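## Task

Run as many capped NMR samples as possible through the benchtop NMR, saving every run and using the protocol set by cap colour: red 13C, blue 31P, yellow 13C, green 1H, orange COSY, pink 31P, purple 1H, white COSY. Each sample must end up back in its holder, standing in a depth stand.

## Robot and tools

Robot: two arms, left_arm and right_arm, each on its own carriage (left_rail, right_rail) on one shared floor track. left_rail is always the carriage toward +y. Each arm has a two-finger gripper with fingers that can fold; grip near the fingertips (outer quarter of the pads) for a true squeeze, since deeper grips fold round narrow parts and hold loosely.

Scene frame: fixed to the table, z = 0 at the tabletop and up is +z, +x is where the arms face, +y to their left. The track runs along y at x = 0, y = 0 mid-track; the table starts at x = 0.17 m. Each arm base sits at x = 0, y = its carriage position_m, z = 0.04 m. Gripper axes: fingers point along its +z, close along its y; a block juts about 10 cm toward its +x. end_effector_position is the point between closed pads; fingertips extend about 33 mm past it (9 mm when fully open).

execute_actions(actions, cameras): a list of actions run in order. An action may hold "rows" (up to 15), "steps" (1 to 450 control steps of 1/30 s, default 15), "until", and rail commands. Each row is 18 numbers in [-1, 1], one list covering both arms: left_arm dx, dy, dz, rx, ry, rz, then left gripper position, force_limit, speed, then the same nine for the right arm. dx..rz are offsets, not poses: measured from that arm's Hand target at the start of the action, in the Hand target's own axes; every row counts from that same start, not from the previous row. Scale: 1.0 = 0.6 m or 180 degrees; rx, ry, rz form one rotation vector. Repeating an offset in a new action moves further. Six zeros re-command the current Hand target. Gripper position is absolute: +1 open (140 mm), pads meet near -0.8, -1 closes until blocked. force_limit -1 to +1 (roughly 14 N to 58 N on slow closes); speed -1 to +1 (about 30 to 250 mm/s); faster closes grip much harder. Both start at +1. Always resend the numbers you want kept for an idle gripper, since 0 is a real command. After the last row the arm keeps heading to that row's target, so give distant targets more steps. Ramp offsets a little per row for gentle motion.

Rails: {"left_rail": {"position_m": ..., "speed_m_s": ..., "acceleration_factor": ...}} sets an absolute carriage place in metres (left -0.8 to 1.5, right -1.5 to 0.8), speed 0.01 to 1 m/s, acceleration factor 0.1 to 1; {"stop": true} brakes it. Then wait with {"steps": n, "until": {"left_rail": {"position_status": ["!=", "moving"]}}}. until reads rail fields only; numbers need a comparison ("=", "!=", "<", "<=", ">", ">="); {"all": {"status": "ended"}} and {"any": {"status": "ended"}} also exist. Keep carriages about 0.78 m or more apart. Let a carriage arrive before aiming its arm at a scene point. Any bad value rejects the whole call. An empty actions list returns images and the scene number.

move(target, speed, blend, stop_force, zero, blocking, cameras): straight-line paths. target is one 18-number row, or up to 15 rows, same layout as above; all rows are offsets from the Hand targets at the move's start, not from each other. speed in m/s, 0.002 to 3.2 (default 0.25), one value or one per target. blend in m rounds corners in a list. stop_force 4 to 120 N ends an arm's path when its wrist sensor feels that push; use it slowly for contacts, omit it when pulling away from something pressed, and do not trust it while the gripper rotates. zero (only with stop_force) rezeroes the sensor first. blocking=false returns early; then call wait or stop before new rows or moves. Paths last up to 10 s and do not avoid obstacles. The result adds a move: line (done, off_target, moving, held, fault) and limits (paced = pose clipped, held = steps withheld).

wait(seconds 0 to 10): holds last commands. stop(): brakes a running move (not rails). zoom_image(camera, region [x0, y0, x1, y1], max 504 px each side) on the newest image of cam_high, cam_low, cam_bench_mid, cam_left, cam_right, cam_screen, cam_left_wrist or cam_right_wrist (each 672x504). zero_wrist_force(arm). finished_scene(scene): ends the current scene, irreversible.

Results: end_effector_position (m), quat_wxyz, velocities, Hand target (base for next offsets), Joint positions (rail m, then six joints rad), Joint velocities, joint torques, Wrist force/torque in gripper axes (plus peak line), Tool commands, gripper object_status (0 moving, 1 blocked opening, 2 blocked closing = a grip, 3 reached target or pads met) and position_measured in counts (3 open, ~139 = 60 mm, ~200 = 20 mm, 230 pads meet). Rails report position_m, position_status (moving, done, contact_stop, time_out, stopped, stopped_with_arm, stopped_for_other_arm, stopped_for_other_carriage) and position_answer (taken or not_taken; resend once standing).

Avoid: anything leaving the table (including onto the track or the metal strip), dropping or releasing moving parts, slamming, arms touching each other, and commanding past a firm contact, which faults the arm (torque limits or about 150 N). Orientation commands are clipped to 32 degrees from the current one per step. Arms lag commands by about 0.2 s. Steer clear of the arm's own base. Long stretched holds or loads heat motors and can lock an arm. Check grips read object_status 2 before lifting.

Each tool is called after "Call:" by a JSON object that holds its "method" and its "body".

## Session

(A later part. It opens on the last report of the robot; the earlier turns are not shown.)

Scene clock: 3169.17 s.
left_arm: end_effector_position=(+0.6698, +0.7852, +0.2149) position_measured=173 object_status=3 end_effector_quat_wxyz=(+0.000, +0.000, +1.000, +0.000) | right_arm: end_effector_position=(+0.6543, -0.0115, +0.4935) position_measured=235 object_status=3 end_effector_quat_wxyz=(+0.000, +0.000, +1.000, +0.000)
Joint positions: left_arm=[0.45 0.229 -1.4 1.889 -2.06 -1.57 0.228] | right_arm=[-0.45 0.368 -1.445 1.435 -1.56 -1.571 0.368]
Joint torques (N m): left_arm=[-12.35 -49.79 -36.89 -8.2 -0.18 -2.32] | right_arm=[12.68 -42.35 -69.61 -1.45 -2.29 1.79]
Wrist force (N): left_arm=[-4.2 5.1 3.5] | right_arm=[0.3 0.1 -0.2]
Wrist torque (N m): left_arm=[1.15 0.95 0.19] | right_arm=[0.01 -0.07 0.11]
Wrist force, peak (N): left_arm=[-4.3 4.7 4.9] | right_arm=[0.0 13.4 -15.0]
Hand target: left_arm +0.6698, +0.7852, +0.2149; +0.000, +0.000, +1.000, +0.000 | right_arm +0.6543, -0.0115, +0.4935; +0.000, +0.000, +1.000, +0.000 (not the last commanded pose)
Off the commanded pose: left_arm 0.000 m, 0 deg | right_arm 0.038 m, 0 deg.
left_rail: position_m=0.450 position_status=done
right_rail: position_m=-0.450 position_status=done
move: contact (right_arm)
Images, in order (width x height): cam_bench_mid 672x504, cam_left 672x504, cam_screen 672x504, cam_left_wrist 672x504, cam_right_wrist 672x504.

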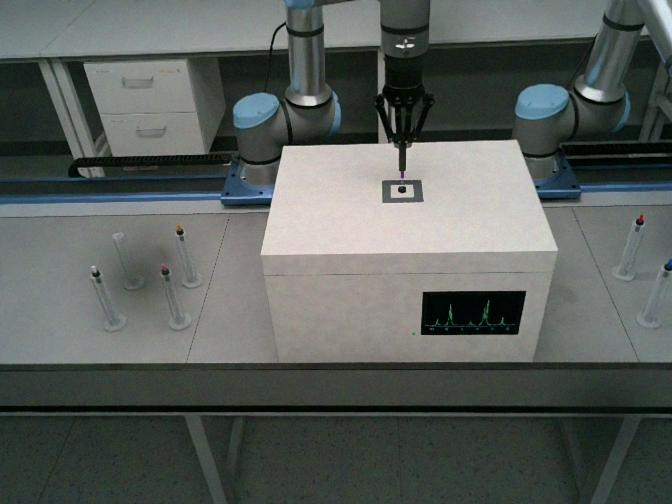

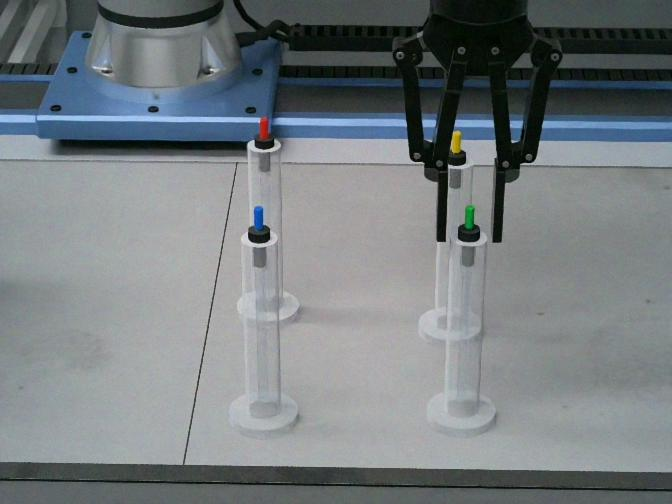

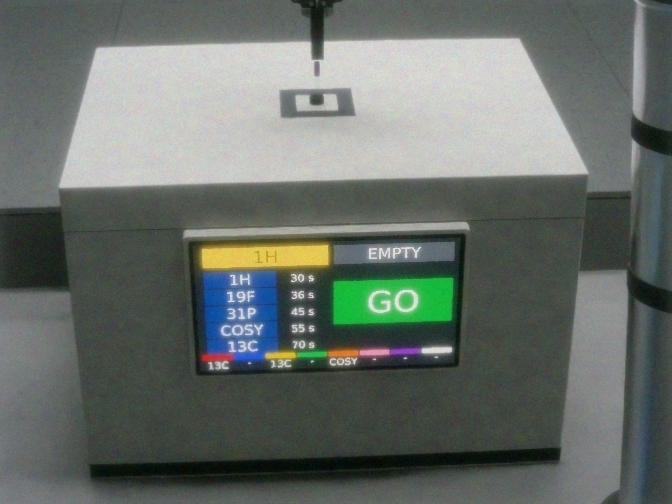

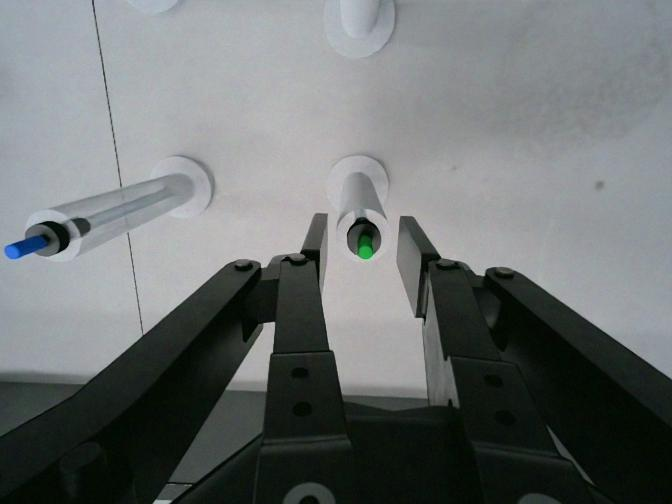

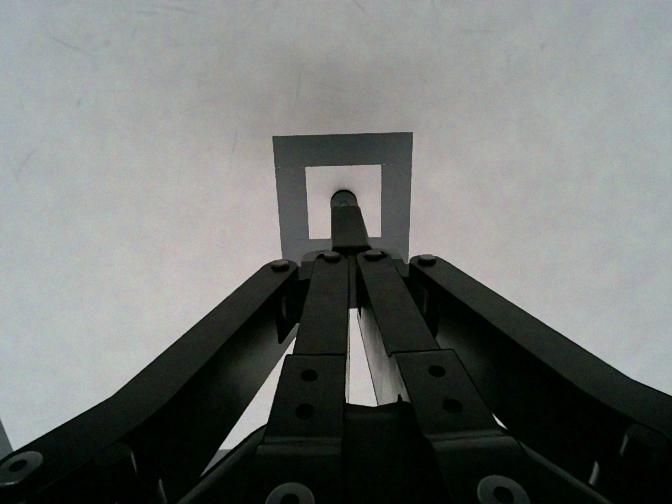

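Call:
{"method": "move", "body": {"target": [[0.0, 0, 0, 0,0,0, -1, -0.5, -1, 0, 0, 0.04, 0,0,0, -1, -1, 0.5],[0, 0, 0, 0,0,0, -1, -0.5, -1, 0, 0, 0.062, 0,0,0, -1, -1, 0.5]], "speed": [0.06, 0.035], "stop_force": 26, "cameras": ["cam_left_wrist", "cam_bench_mid", "cam_left", "cam_screen"]}}

Call:
{"method": "zoom_image", "body": {"camera": "cam_bench_mid", "region": [365, 100, 445, 210]}}

Call:
{"method": "zoom_image", "body": {"camera": "cam_left", "region": [390, 140, 550, 300]}}

Scene clock: 3188.00 s.
left_arm: end_effector_position=(+0.6698, +0.7852, +0.2150) position_measured=204 object_status=2 end_effector_quat_wxyz=(+0.000, +0.000, +1.000, +0.000) | right_arm: end_effector_position=(+0.6542, -0.0115, +0.4596) position_measured=235 object_status=3 end_effector_quat_wxyz=(+0.000, +0.000, +1.000, +0.000)
Joint positions: left_arm=[0.45 0.229 -1.4 1.889 -2.06 -1.57 0.228] | right_arm=[-0.45 0.368 -1.444 1.493 -1.619 -1.571 0.368]
Joint torques (N m): left_arm=[-12.9 -50.69 -36.84 -6.7 1.49 -1.61] | right_arm=[7.33 -39.32 -61.61 -0.25 -2.4 1.64]
Wrist force (N): left_arm=[-4.3 4.0 -0.3] | right_arm=[-0.8 1.4 -11.4]
Wrist torque (N m): left_arm=[1.01 1.06 0.20] | right_arm=[-0.06 -0.08 0.10]
Wrist force, peak (N): left_arm=[-4.7 5.2 3.7] | right_arm=[4.2 -2.8 -42.2]
Hand target: left_arm +0.6698, +0.7852, +0.2149; +0.000, +0.000, +1.000, +0.000 | right_arm +0.6542, -0.0115, +0.4596; +0.000, +0.000, +1.000, +0.000 (not the last commanded pose)
Off the commanded pose: left_arm 0.000 m, 0 deg | right_arm 0.003 m, 0 deg.
left_rail: position_m=0.450 position_status=done
right_rail: position_m=-0.450 position_status=done
move: contact (right_arm); path passed 1 of 2 targets
Images, in order (width x height): cam_bench_mid 672x504, cam_left 672x504, cam_screen 672x504, cam_left_wrist 672x504.

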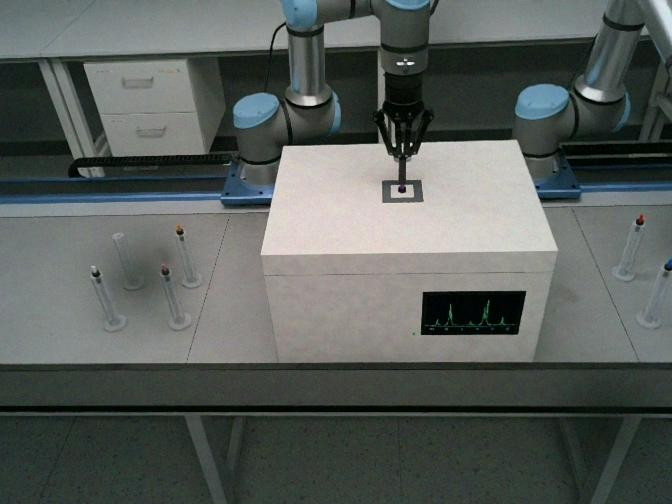

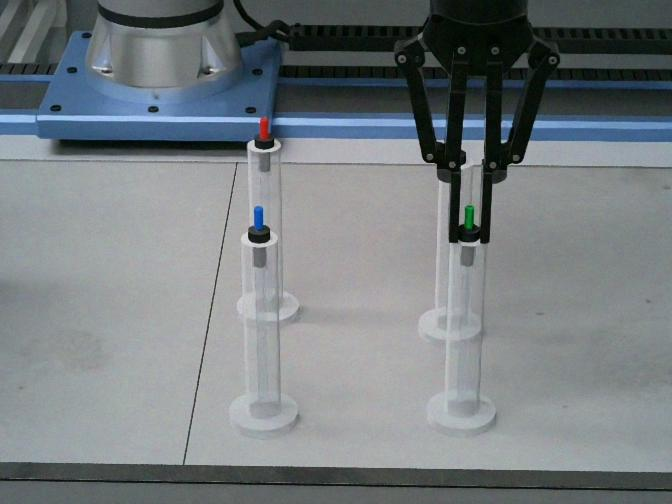

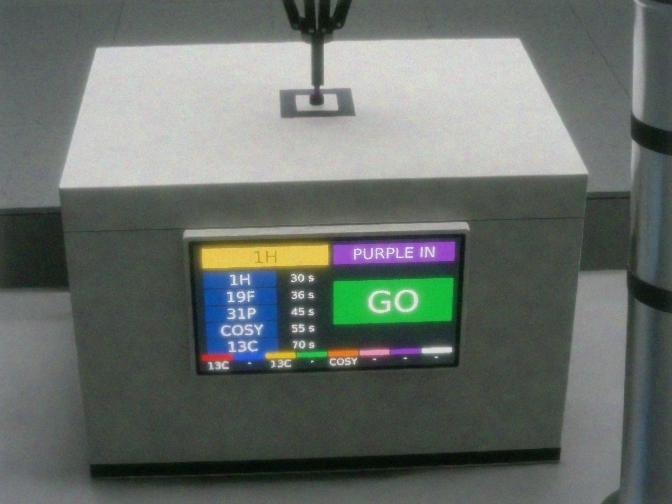

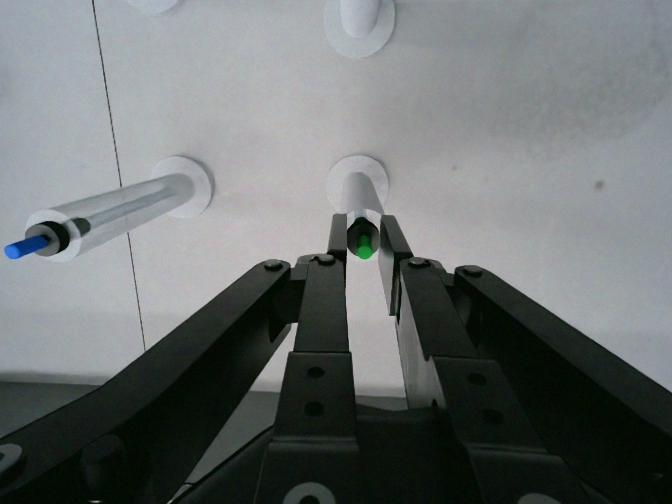

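Scaled by 4.582 from the camera's 672x504 image, which has a finer 960x720 frame.

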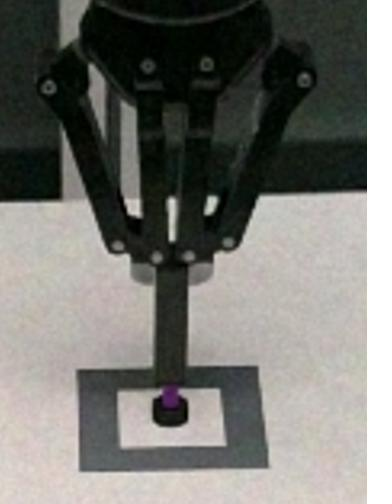

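Scaled by 3.150 from the camera's 672x504 image, which has a finer 960x720 frame.

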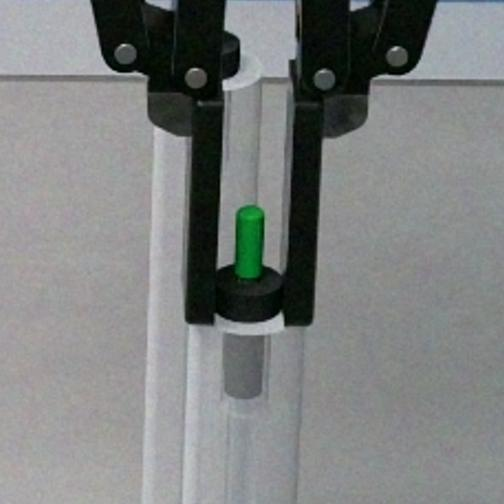

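Call:
{"method": "move", "body": {"target": [[0, 0, -0.2, 0,0,0, -1, -0.5, -1, 0.0833, -0.0333, -0.1333, 0,0,0, -1, -1, 0.5],[0, 0, -0.375, 0,0,0, -1, -0.5, -1, 0.3403, -0.0808, -0.134, 0,-0.0833,0, -1, -1, 0.5],[0.05, -0.3917, -0.575, 0,0,0, -1, -0.5, -1, 0.607, -0.1225, 0.0327, 0,-0.1667,0, -1, -1, 0.5],[0.1167, -0.775, -0.6917, 0,0,0, -1, -0.5, -1, 0.4487, -0.1225, 0.3077, 0,-0.1667,0, -1, -1, 0.5],[0.1167, -0.775, -0.6917, 0,0,0, -1, -0.5, -1, 0.4275, -0.1225, 0.3077, 0,-0.1667,0, -1, -1, 0.5],[0.1167, -0.775, -0.6917, 0,0,0, -1, -0.5, -1, 0.4437, -0.1225, 0.3077, 0,-0.1667,0, -1, -1, 0.5]], "speed": [0.35, 0.6, 0.6, 0.55, 0.04, 0.15], "blend": [0.04, 0.06, 0.07, 0.003, 0, 0], "cameras": ["cam_left_wrist", "cam_screen", "cam_right_wrist"]}}

Call:
{"method": "zoom_image", "body": {"camera": "cam_left_wrist", "region": [300, 150, 420, 290]}}

Scene clock: 3245.73 s.
left_arm: end_effector_position=(+0.6005, +0.3198, +0.6297) position_measured=204 object_status=2 end_effector_quat_wxyz=(+0.000, +0.000, +1.000, +0.000) | right_arm: end_effector_position=(+0.3881, -0.0851, +0.2752) position_measured=235 object_status=3 end_effector_quat_wxyz=(+0.258, +0.000, +0.966, +0.000)
Joint positions: left_arm=[0.45 -0.501 -1.708 1.455 -1.317 -1.571 -0.502] | right_arm=[-0.45 0.611 -1.943 2.44 -2.508 -1.862 0.545]
Joint torques (N m): left_arm=[-10 -28.56 -63.53 -1.37 2.35 -1.94] | right_arm=[9.29 -29.23 -37.7 -3 -3.43 3.09]
Wrist force (N): left_arm=[-4.5 5.3 4.2] | right_arm=[-0.4 -0.6 -0.3]
Wrist torque (N m): left_arm=[1.20 0.99 0.25] | right_arm=[-0.22 0.12 -0.49]
Wrist force, peak (N): left_arm=[-5.0 7.9 3.3] | right_arm=[24.9 -6.6 -29.5]
Hand target: left_arm +0.6005, +0.3198, +0.6297; +0.000, +0.000, +1.000, +0.000 | right_arm +0.3878, -0.0851, +0.2753; +0.258, +0.000, +0.966, +0.000
Off the commanded pose: left_arm 0.000 m, 0 deg | right_arm 0.000 m, 0 deg.
left_rail: position_m=0.450 position_status=done
right_rail: position_m=-0.450 position_status=done
move: done
Images, in order (width x height): cam_screen 672x504, cam_left_wrist 672x504, cam_right_wrist 672x504.

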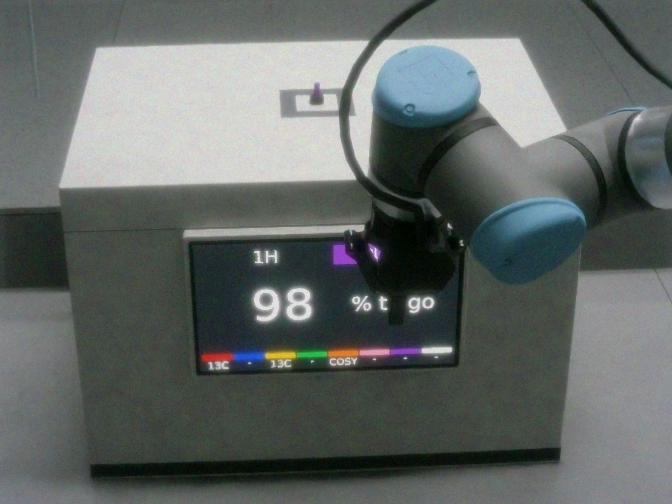

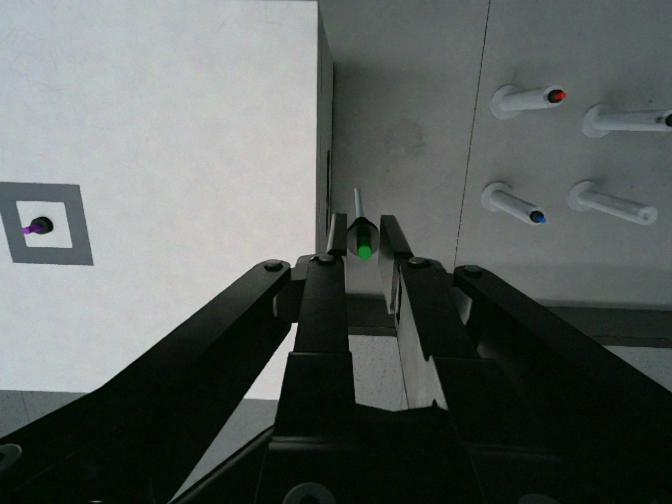

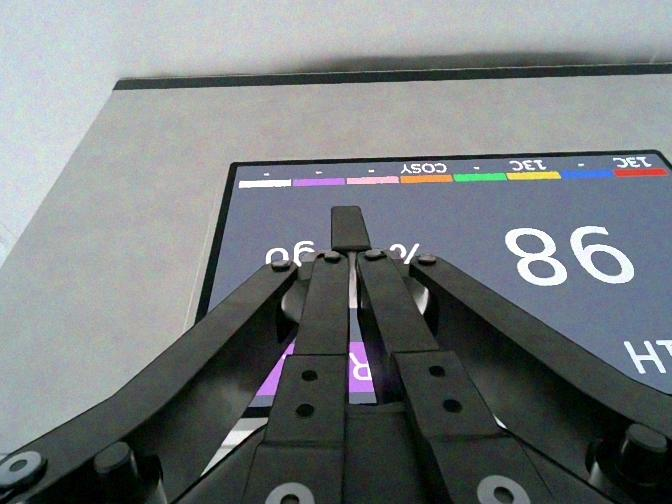

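Scaled by 3.600 from the camera's 672x504 image, which has a finer 960x720 frame.

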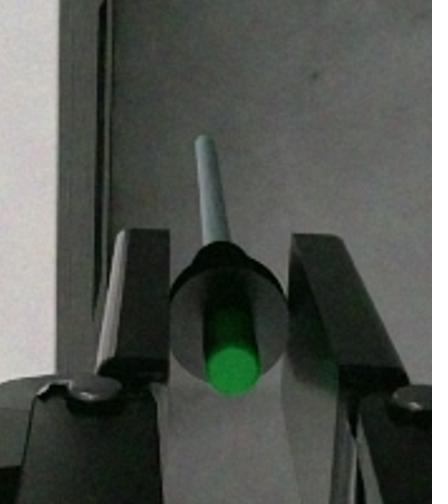

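Call:
{"method": "wait", "body": {"seconds": 0.5, "cameras": ["cam_screen"]}}

Scene clock: 3275.90 s.
left_arm: end_effector_position=(+0.6005, +0.3198, +0.6297) position_measured=204 object_status=2 end_effector_quat_wxyz=(+0.000, +0.000, +1.000, +0.000) | right_arm: end_effector_position=(+0.3879, -0.0851, +0.2753) position_measured=235 object_status=3 end_effector_quat_wxyz=(+0.258, +0.000, +0.966, +0.000)
Joint positions: left_arm=[0.45 -0.501 -1.708 1.455 -1.317 -1.571 -0.502] | right_arm=[-0.45 0.611 -1.944 2.44 -2.508 -1.862 0.545]
Joint torques (N m): left_arm=[-13.95 -26.28 -63.14 -1.28 2.39 -2.23] | right_arm=[14.36 -27 -36.91 -2.49 -3.73 3.36]
Wrist force (N): left_arm=[-4.8 5.0 4.0] | right_arm=[-0.3 -0.1 -0.3]
Wrist torque (N m): left_arm=[1.14 1.05 0.26] | right_arm=[-0.10 0.08 -0.48]
Wrist force, peak (N): left_arm=[-5.4 5.4 4.2] | right_arm=[-0.7 -0.5 -1.0]
Hand target: left_arm +0.6005, +0.3198, +0.6297; +0.000, +0.000, +1.000, +0.000 | right_arm +0.3878, -0.0851, +0.2753; +0.258, +0.000, +0.966, +0.000
Tool commands: left_gripper/position=-1.0 left_gripper/force_limit=-0.5 left_gripper/speed=-1.0 right_gripper/position=-1.0 right_gripper/force_limit=-1.0 right_gripper/speed=+0.5
Off the commanded pose: left_arm 0.000 m, 0 deg | right_arm 0.000 m, 0 deg.
left_rail: position_m=0.450 position_status=done
right_rail: position_m=-0.450 position_status=done
wait: 0.50 s; at rest from the start
Images, in order (width x height): cam_screen 672x504.

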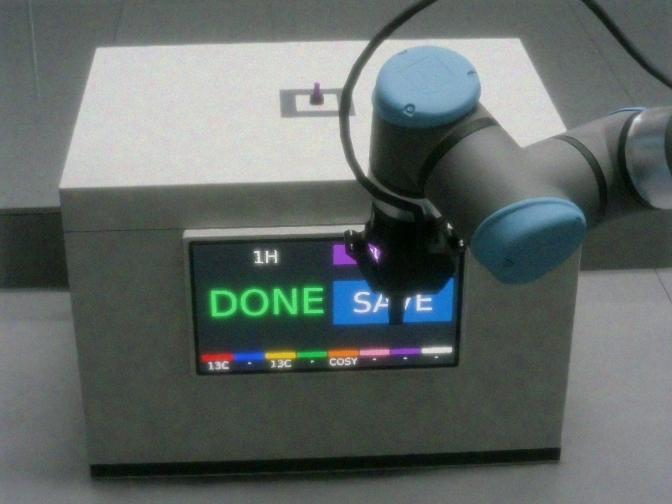

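Call:
{"method": "move", "body": {"target": [[0, 0, 0, 0,0,0, -1, -0.5, -1, -0.01414, 0, 0.00817, 0,0,0, -1, -1, 0.5],[0, 0, 0, 0,0,0, -1, -0.5, -1, 0.0093, 0.0168, -0.1108, 0,0,0, -1, -1, 0.5],[0, 0, 0, 0,0,0, -1, -0.5, -1, -0.1468, 0.0585, -0.3479, 0,0.0833,0, -1, -1, 0.5],[0, 0, 0, 0,0,0, -1, -0.5, -1, -0.5885, 0.1245, -0.1313, 0,0.1661,0, -1, -1, 0.5]], "speed": [0.04, 0.35, 0.6, 0.6], "blend": [0, 0.03, 0.07, 0], "cameras": ["cam_screen", "cam_right_wrist"]}}

Call:
{"method": "zoom_image", "body": {"camera": "cam_screen", "region": [180, 60, 480, 390]}}

Scene clock: 3288.33 s.
left_arm: end_effector_position=(+0.6005, +0.3198, +0.6297) position_measured=204 object_status=2 end_effector_quat_wxyz=(+0.000, +0.000, +1.000, +0.000) | right_arm: end_effector_position=(+0.6543, -0.0103, +0.5198) position_measured=235 object_status=3 end_effector_quat_wxyz=(+0.001, +0.000, +1.000, +0.000)
Joint positions: left_arm=[0.45 -0.501 -1.708 1.455 -1.317 -1.571 -0.502] | right_arm=[-0.45 0.369 -1.443 1.387 -1.516 -1.572 0.369]
Joint torques (N m): left_arm=[-12.07 -24.96 -63.77 -1.46 2.25 -1.9] | right_arm=[-11.61 -45.18 -70.26 -1.97 4.1 -3.48]
Wrist force (N): left_arm=[-4.7 5.4 3.9] | right_arm=[0.1 -0.1 0.1]
Wrist torque (N m): left_arm=[1.22 1.04 0.27] | right_arm=[-0.03 -0.03 0.10]
Wrist force, peak (N): left_arm=[-5.1 5.5 4.2] | right_arm=[27.2 -5.7 -30.0]
Hand target: left_arm +0.6005, +0.3198, +0.6297; +0.000, +0.000, +1.000, +0.000 | right_arm +0.6544, -0.0103, +0.5198; +0.001, +0.000, +1.000, +0.000
Off the commanded pose: left_arm 0.000 m, 0 deg | right_arm 0.000 m, 0 deg.
left_rail: position_m=0.450 position_status=done
right_rail: position_m=-0.450 position_status=done
move: done
Images, in order (width x height): cam_screen 672x504, cam_right_wrist 672x504.

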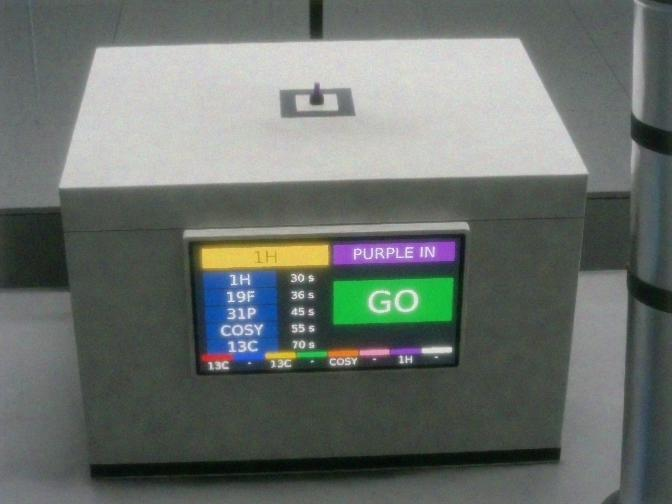

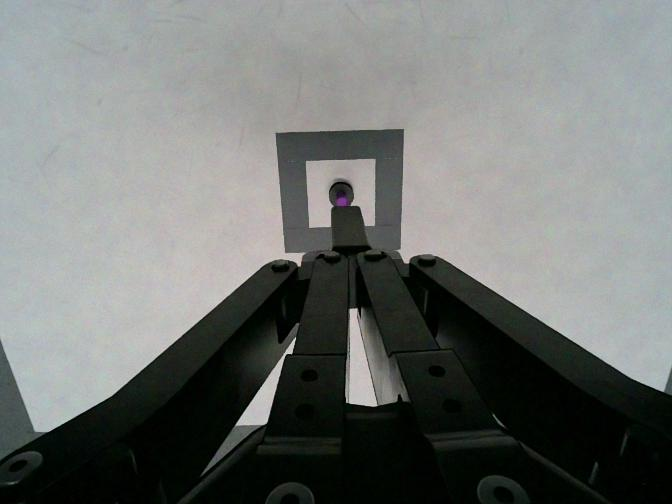

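Scaled by 1.527 from the camera's 672x504 image, which has a finer 960x720 frame.

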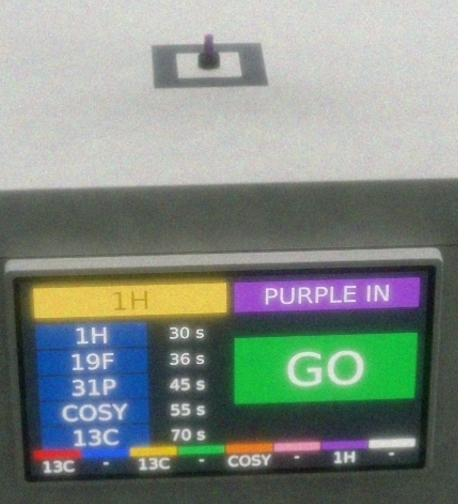

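Call:
{"method": "move", "body": {"target": [[0, 0, 0, 0,0,0, -1, -0.5, -1, 0, 0, 0.1393, 0,-0.001,0, -0.4, -0.5, 1],[0, 0, 0, 0,0,0, -1, -0.5, -1, 0, 0, 0.1393, 0,-0.001,0, -1, -0.5, -1],[0, 0, 0, 0,0,0, -1, -0.5, -1, 0, 0, -0.192, 0,-0.001,0, -1, -0.5, -1],[-0.05, -0.2, 0, 0,0,0, -1, -0.5, -1, 0.1242, -0.516, -0.1667, 0,-0.001,0, -1, -0.5, -1],[-0.0908, -0.5515, 0.0295, 0,-0.0022,0, -1, -0.5, -1, 0.2075, -0.9577, 0.0333, 0,-0.001,0, -1, -0.5, -1]], "speed": [0.3, 0.3, 0.45, 0.7, 0.7], "blend": [0, 0, 0.05, 0.09, 0], "cameras": ["cam_left_wrist", "cam_right_wrist", "cam_right", "cam_left"]}}

Call:
{"method": "zoom_image", "body": {"camera": "cam_left_wrist", "region": [300, 130, 420, 270]}}

Call:
{"method": "zoom_image", "body": {"camera": "cam_right_wrist", "region": [290, 140, 400, 270]}}

Scene clock: 3316.23 s.
left_arm: end_effector_position=(+0.6552, -0.0110, +0.6116) position_measured=204 object_status=2 end_effector_quat_wxyz=(+0.003, +0.000, +1.000, +0.000) | right_arm: end_effector_position=(+0.5299, -0.5847, +0.5001) position_measured=204 object_status=2 end_effector_quat_wxyz=(+0.002, +0.000, +1.000, +0.000)
Joint positions: left_arm=[0.45 -0.834 -1.401 1.177 -1.35 -1.566 -0.835] | right_arm=[-0.45 -0.574 -1.858 1.802 -1.519 -1.569 -0.574]
Joint torques (N m): left_arm=[-12.34 -57.13 -63.89 -1.62 2.22 -1.7] | right_arm=[-13.11 -8.12 -42.19 -8.2 4.38 -2.88]
Wrist force (N): left_arm=[-4.6 5.1 3.9] | right_arm=[-0.1 -0.1 0.1]
Wrist torque (N m): left_arm=[1.08 1.01 0.25] | right_arm=[-0.03 0.00 0.10]
Wrist force, peak (N): left_arm=[-4.5 7.0 4.0] | right_arm=[-0.1 -0.6 -4.5]
Hand target: left_arm +0.6552, -0.0111, +0.6116; +0.003, +0.000, +1.000, +0.000 | right_arm +0.5299, -0.5849, +0.5001; +0.002, +0.000, +1.000, +0.000
Off the commanded pose: left_arm 0.000 m, 0 deg | right_arm 0.000 m, 0 deg.
left_rail: position_m=0.450 position_status=done
right_rail: position_m=-0.450 position_status=done
move: done
Images, in order (width x height): cam_left 672x504, cam_right 672x504, cam_left_wrist 672x504, cam_right_wrist 672x504.

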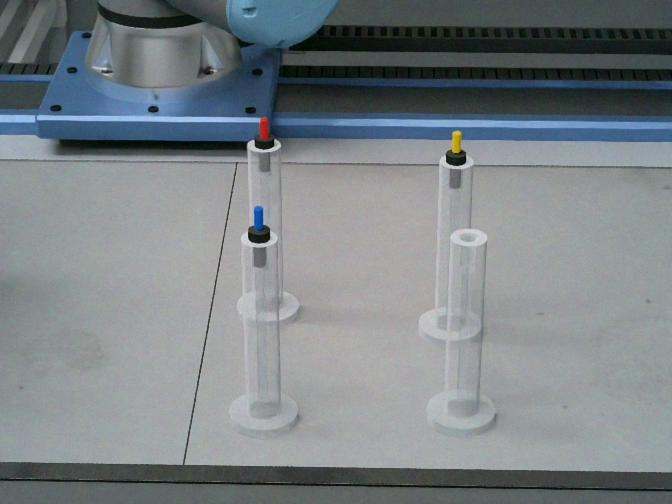

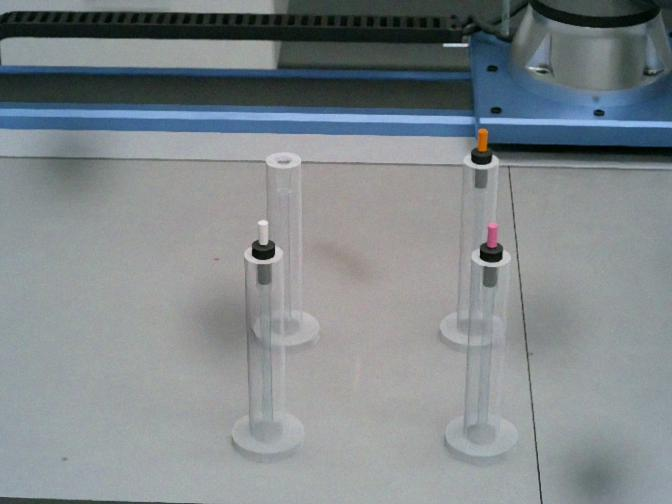

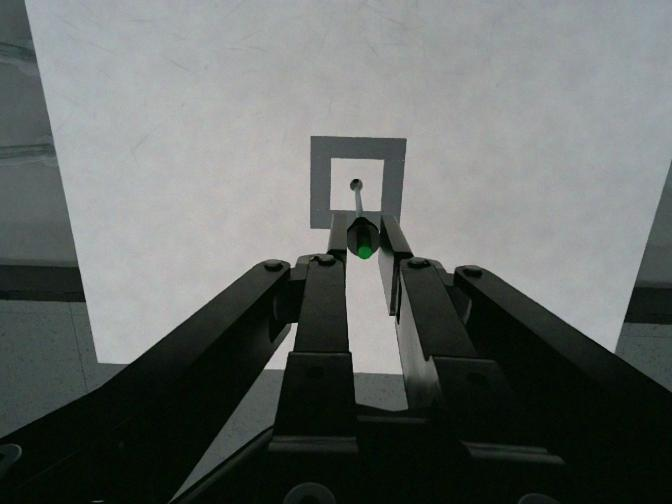

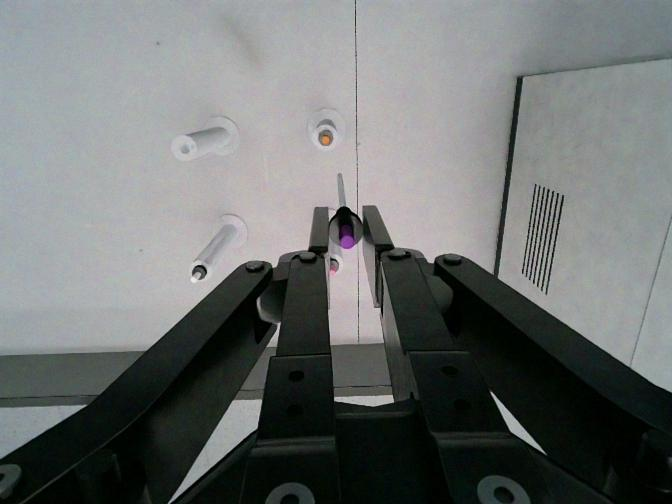

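Scaled by 3.600 from the camera's 672x504 image, which has a finer 960x720 frame.

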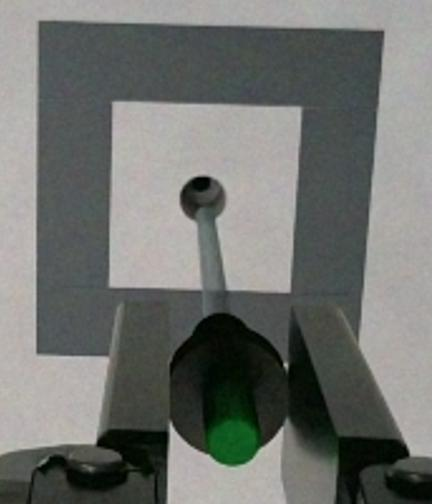

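Scaled by 3.877 from the camera's 672x504 image, which has a finer 960x720 frame.

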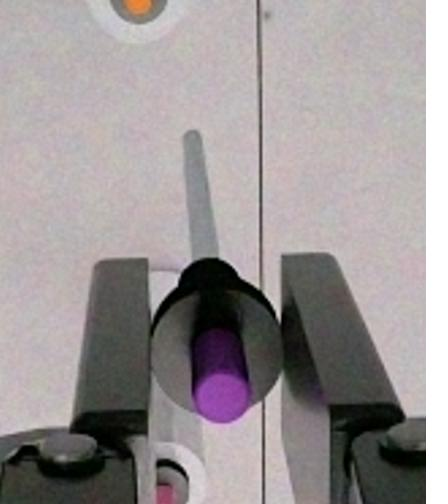

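Call:
{"method": "move", "body": {"target": [[0.0015, -0.0003, 0.186, 0,0,0, -1, -0.5, -1, 0.0265, -0.3027, 0.1502, 0,0,0, -1, -0.5, -1],[0.0019, -0.0003, 0.261, 0,0,0, -1, -0.5, -1, 0.0265, -0.3027, 0.4002, 0,0,0, -1, -0.5, -1],[0.0022, -0.0003, 0.3027, 0,0,0, -1, -0.5, -1, 0.0265, -0.3027, 0.4763, 0,0,0, -1, -0.5, -1]], "speed": [0.25, 0.16, 0.05], "stop_force": 7, "cameras": ["cam_screen", "cam_right", "cam_bench_mid", "cam_left_wrist", "cam_right_wrist"]}}

Call:
{"method": "zoom_image", "body": {"camera": "cam_bench_mid", "region": [365, 100, 445, 210]}}

Call:
{"method": "zoom_image", "body": {"camera": "cam_right", "region": [210, 70, 350, 210]}}

Scene clock: 3340.37 s.
left_arm: end_effector_position=(+0.6550, -0.0111, +0.4354) position_measured=204 object_status=2 end_effector_quat_wxyz=(+0.003, +0.000, +1.000, +0.000) | right_arm: end_effector_position=(+0.5152, -0.7667, +0.2158) position_measured=204 object_status=2 end_effector_quat_wxyz=(+0.002, +0.000, +1.000, +0.000)
Joint positions: left_arm=[0.45 -0.835 -1.421 1.511 -1.664 -1.566 -0.835] | right_arm=[-0.45 -0.845 -1.64 2.144 -2.078 -1.568 -0.845]
Joint torques (N m): left_arm=[5.62 -84.21 -64.37 -1.51 -1.31 0.66] | right_arm=[6.04 -47.67 -63.27 -3.32 3.29 2.34]
Wrist force (N): left_arm=[-5.3 5.0 3.9] | right_arm=[0.1 0.5 0.0]
Wrist torque (N m): left_arm=[1.02 1.04 0.21] | right_arm=[0.13 -0.02 -0.12]
Wrist force, peak (N): left_arm=[-5.7 9.6 -18.4] | right_arm=[0.8 1.4 -11.5]
Hand target: left_arm +0.6550, -0.0111, +0.4354; +0.003, +0.000, +1.000, +0.000 (not the last commanded pose) | right_arm +0.5152, -0.7667, +0.2158; +0.002, +0.000, +1.000, +0.000 (not the last commanded pose)
Off the commanded pose: left_arm 0.005 m, 0 deg | right_arm 0.001 m, 0 deg.
left_rail: position_m=0.450 position_status=done
right_rail: position_m=-0.450 position_status=done
move: contact (left_arm, right_arm); path passed 2 of 3 targets
Images, in order (width x height): cam_bench_mid 672x504, cam_right 672x504, cam_screen 672x504, cam_left_wrist 672x504, cam_right_wrist 672x504.

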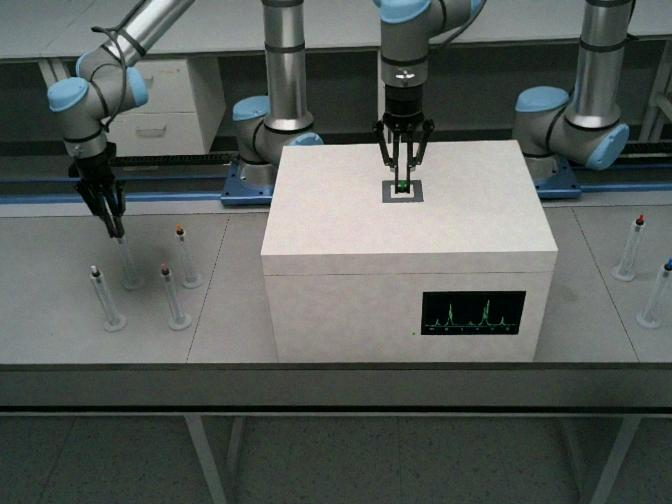

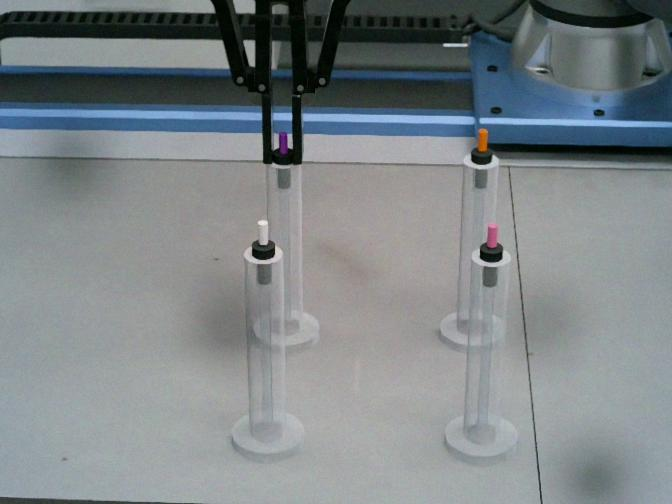

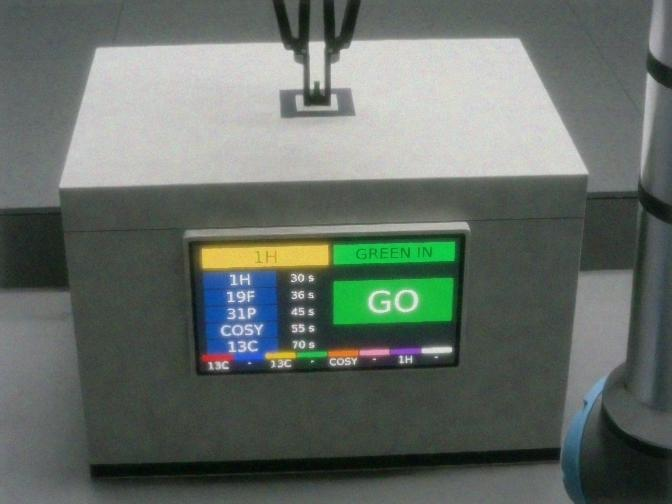

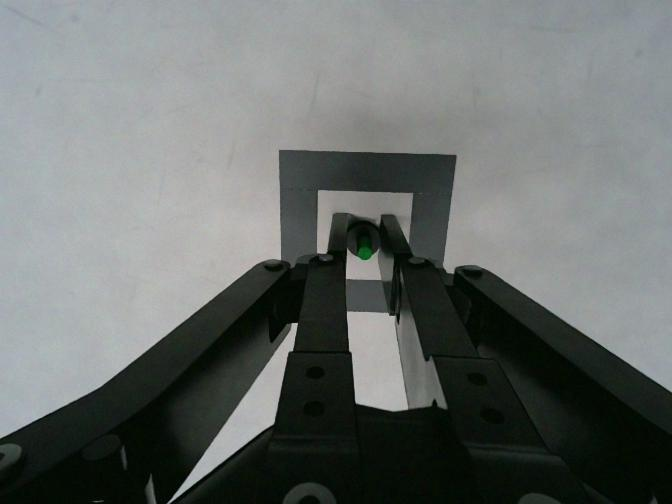

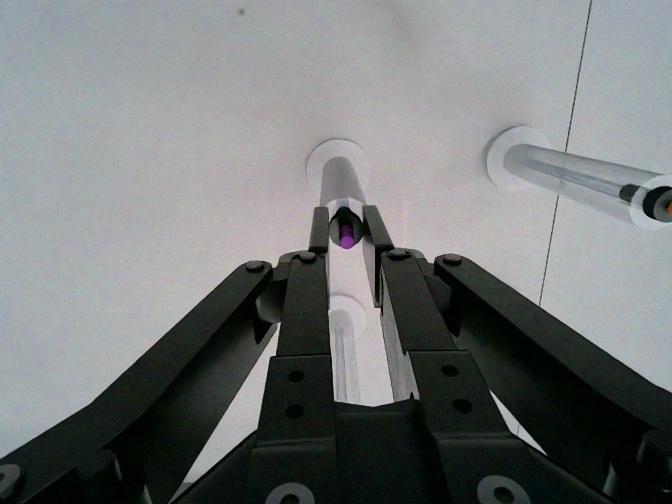

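Scaled by 4.582 from the camera's 672x504 image, which has a finer 960x720 frame.

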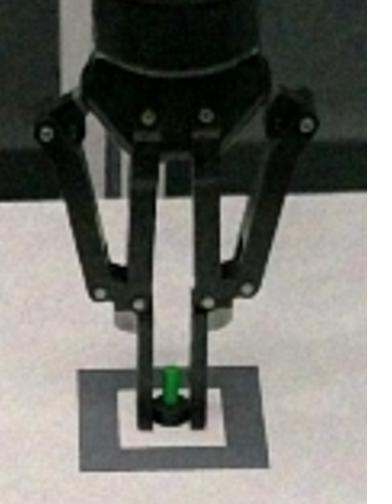

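Scaled by 3.600 from the camera's 672x504 image, which has a finer 960x720 frame.

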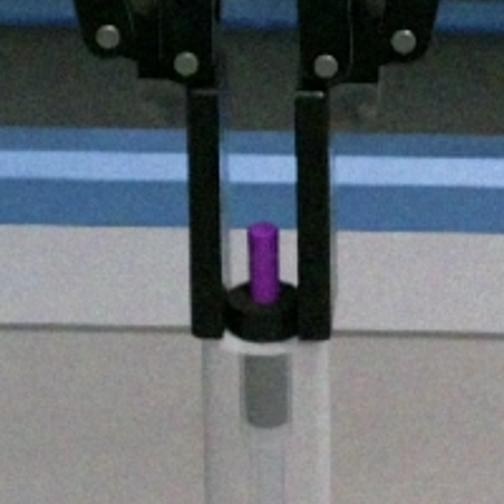

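Call:
{"method": "move", "body": {"target": [[0, 0, 0, 0,0,0, -0.35, -0.5, 0.5, 0, 0, 0, 0,0,0, -0.35, -0.5, 0.5],[-0.001, 0, -0.1567, 0,0.0019,0, -0.35, -0.5, 0.5, 0, 0, -0.1567, 0,-0.0012,0, -0.35, -0.5, 0.5],[0.3406, -0.0815, -0.1764, 0,-0.0814,0, -0.35, -0.5, 0.5, -0.2555, 0.2853, -0.1403, 0,-0.0012,0, -0.35, -0.5, 0.5]], "speed": [0.3, 0.4, 0.6], "blend": [0, 0.03, 0], "cameras": ["cam_right_wrist", "cam_right", "cam_screen"]}}

Call:
{"method": "zoom_image", "body": {"camera": "cam_right_wrist", "region": [280, 130, 400, 270]}}

Scene clock: 3370.27 s.
left_arm: end_effector_position=(+0.4501, -0.0602, +0.5399) position_measured=173 object_status=3 end_effector_quat_wxyz=(+0.130, +0.000, +0.991, +0.000) | right_arm: end_effector_position=(+0.6681, -0.5955, +0.3005) position_measured=173 object_status=3 end_effector_quat_wxyz=(+0.004, +0.000, +1.000, +0.000)
Joint positions: left_arm=[0.45 -1.236 -1.716 1.661 -1.602 -1.324 -1.226] | right_arm=[-0.45 -0.474 -1.57 1.915 -1.923 -1.568 -0.474]
Joint torques (N m): left_arm=[-11.03 -55.42 -43.16 -1.57 2.81 -1.58] | right_arm=[11.04 -32.17 -66.81 -1.78 -3.02 3.5]
Wrist force (N): left_arm=[-5.1 5.1 4.7] | right_arm=[-0.1 0.2 0.1]
Wrist torque (N m): left_arm=[1.12 1.07 0.29] | right_arm=[0.04 0.03 -0.27]
Wrist force, peak (N): left_arm=[-8.3 5.7 3.4] | right_arm=[2.1 -2.6 -1.8]
Hand target: left_arm +0.4500, -0.0602, +0.5400; +0.130, +0.000, +0.991, +0.000 | right_arm +0.6681, -0.5954, +0.3005; +0.004, +0.000, +1.000, +0.000
Off the commanded pose: left_arm 0.000 m, 0 deg | right_arm 0.000 m, 0 deg.
left_rail: position_m=0.450 position_status=done
right_rail: position_m=-0.450 position_status=done
move: done
Images, in order (width x height): cam_right 672x504, cam_screen 672x504, cam_right_wrist 672x504.

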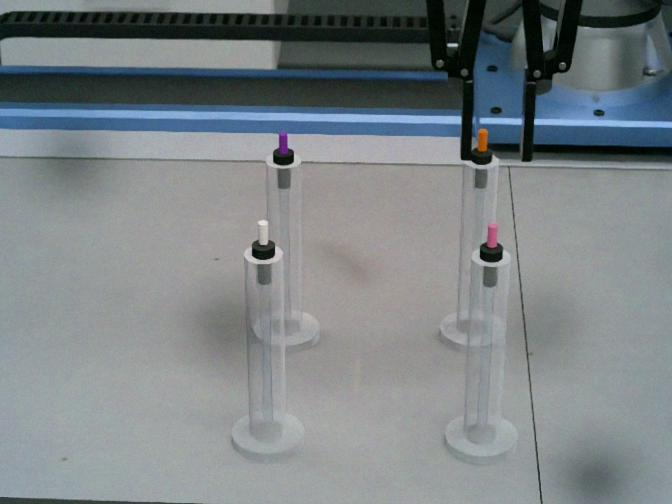

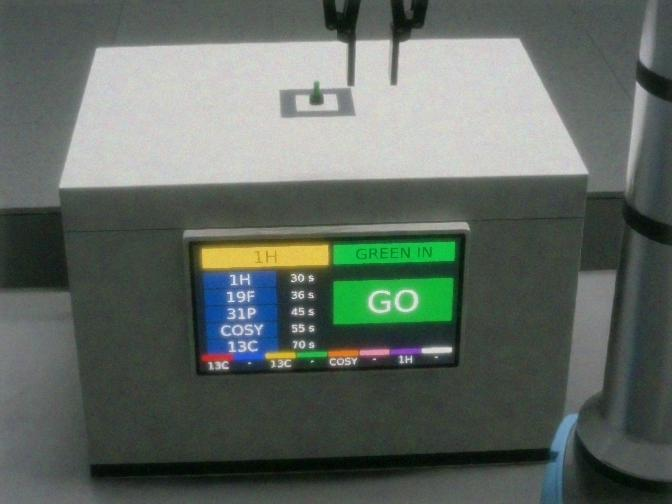

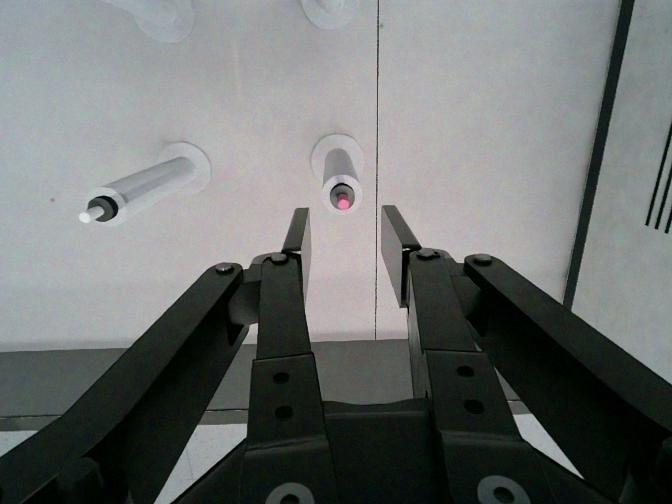

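Scaled by 3.600 from the camera's 672x504 image, which has a finer 960x720 frame.

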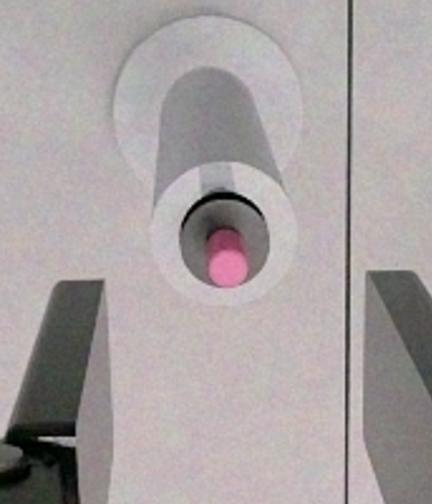

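Call:
{"method": "move", "body": {"target": [[0.3007, -0.0413, 0.0918, 0,-0.0833,0, -1, -1, 0.5, -0.0031, 0.0015, 0.0508, 0,0.0026,0, -0.35, -0.5, 0.5],[0.2141, -0.0413, 0.3998, 0,-0.0833,0, -1, -1, 0.5, -0.0024, 0.0015, 0.1422, 0,0.0026,0, -0.35, -0.5, 0.5],[0.1969, -0.0413, 0.4045, 0,-0.0833,0, -1, -1, 0.5, -0.0024, 0.0015, 0.1422, 0,0.0026,0, -1, -0.5, -1],[0.2141, -0.0413, 0.3998, 0,-0.0833,0, -1, -1, 0.5, -0.0054, 0.0015, -0.2325, 0,0.0026,0, -1, -0.5, -1],[0.2141, -0.0413, 0.3998, 0,-0.0833,0, -1, -1, 0.5, 0.0758, 0.4423, -0.5499, 0,0.0026,0, -1, -0.5, -1]], "speed": [0.6, 0.55, 0.04, 0.45, 0.65], "blend": [0.07, 0.003, 0, 0.05, 0], "cameras": ["cam_right_wrist", "cam_right", "cam_screen", "cam_left_wrist"]}}

Call:
{"method": "zoom_image", "body": {"camera": "cam_right_wrist", "region": [290, 140, 400, 270]}}

Scene clock: 3417.97 s.
left_arm: end_effector_position=(+0.3880, -0.0848, +0.2750) position_measured=235 object_status=3 end_effector_quat_wxyz=(+0.259, +0.000, +0.966, +0.001) | right_arm: end_effector_position=(+0.6201, -0.3300, +0.6298) position_measured=204 object_status=2 end_effector_quat_wxyz=(+0.000, +0.000, +1.000, +0.000)
Joint positions: left_arm=[0.45 -1.49 -1.695 2.175 -2.096 -1.049 -1.479] | right_arm=[-0.45 -0.088 -1.68 1.431 -1.322 -1.571 -0.088]
Joint torques (N m): left_arm=[-12.05 -51.53 -36.7 -1.22 3.99 -1.96] | right_arm=[11.87 -23.99 -66.86 -2.29 -3.07 3.09]
Wrist force (N): left_arm=[-6.6 4.2 3.7] | right_arm=[0.1 0.2 0.1]
Wrist torque (N m): left_arm=[0.89 1.32 0.18] | right_arm=[0.03 -0.01 -0.27]
Wrist force, peak (N): left_arm=[51.7 22.9 -51.9] | right_arm=[0.7 3.3 -2.4]
Hand target: left_arm +0.3880, -0.0848, +0.2750; +0.259, +0.000, +0.966, +0.001 | right_arm +0.6201, -0.3299, +0.6299; +0.000, +0.000, +1.000, +0.000
Off the commanded pose: left_arm 0.000 m, 0 deg | right_arm 0.000 m, 0 deg.
left_rail: position_m=0.450 position_status=done
right_rail: position_m=-0.450 position_status=done
move: done
Images, in order (width x height): cam_right 672x504, cam_screen 672x504, cam_left_wrist 672x504, cam_right_wrist 672x504.

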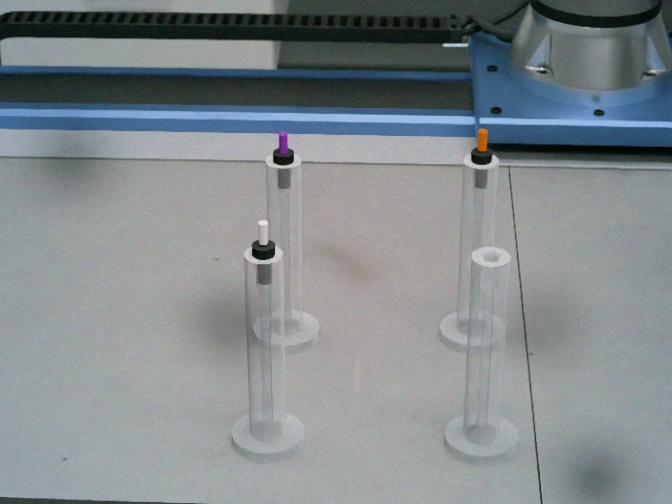

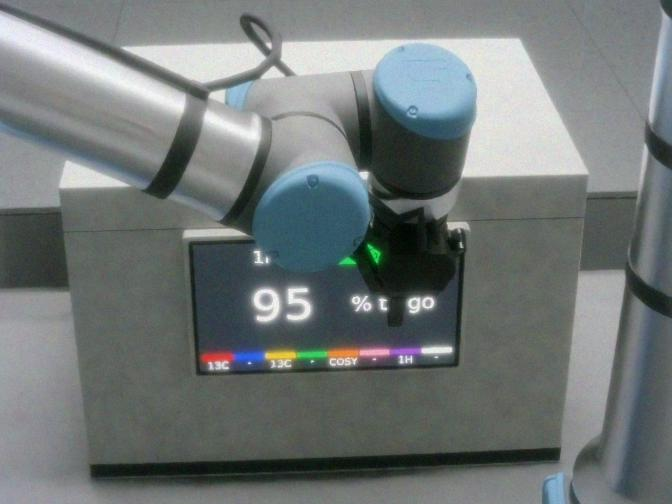

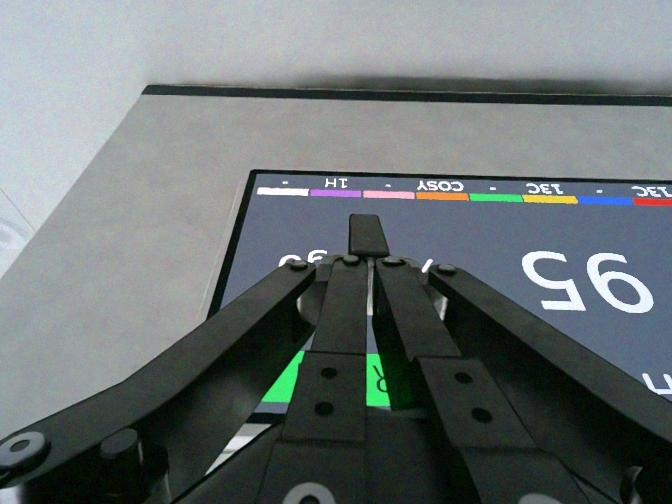

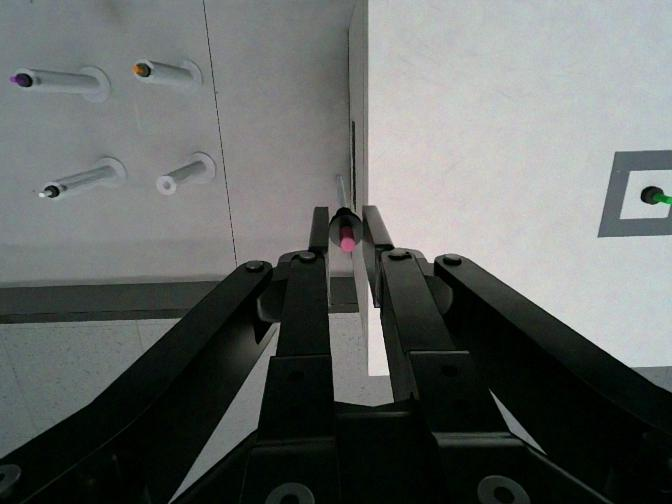

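Scaled by 3.877 from the camera's 672x504 image, which has a finer 960x720 frame.

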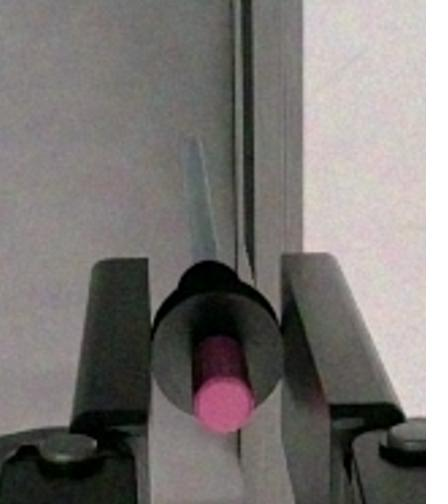

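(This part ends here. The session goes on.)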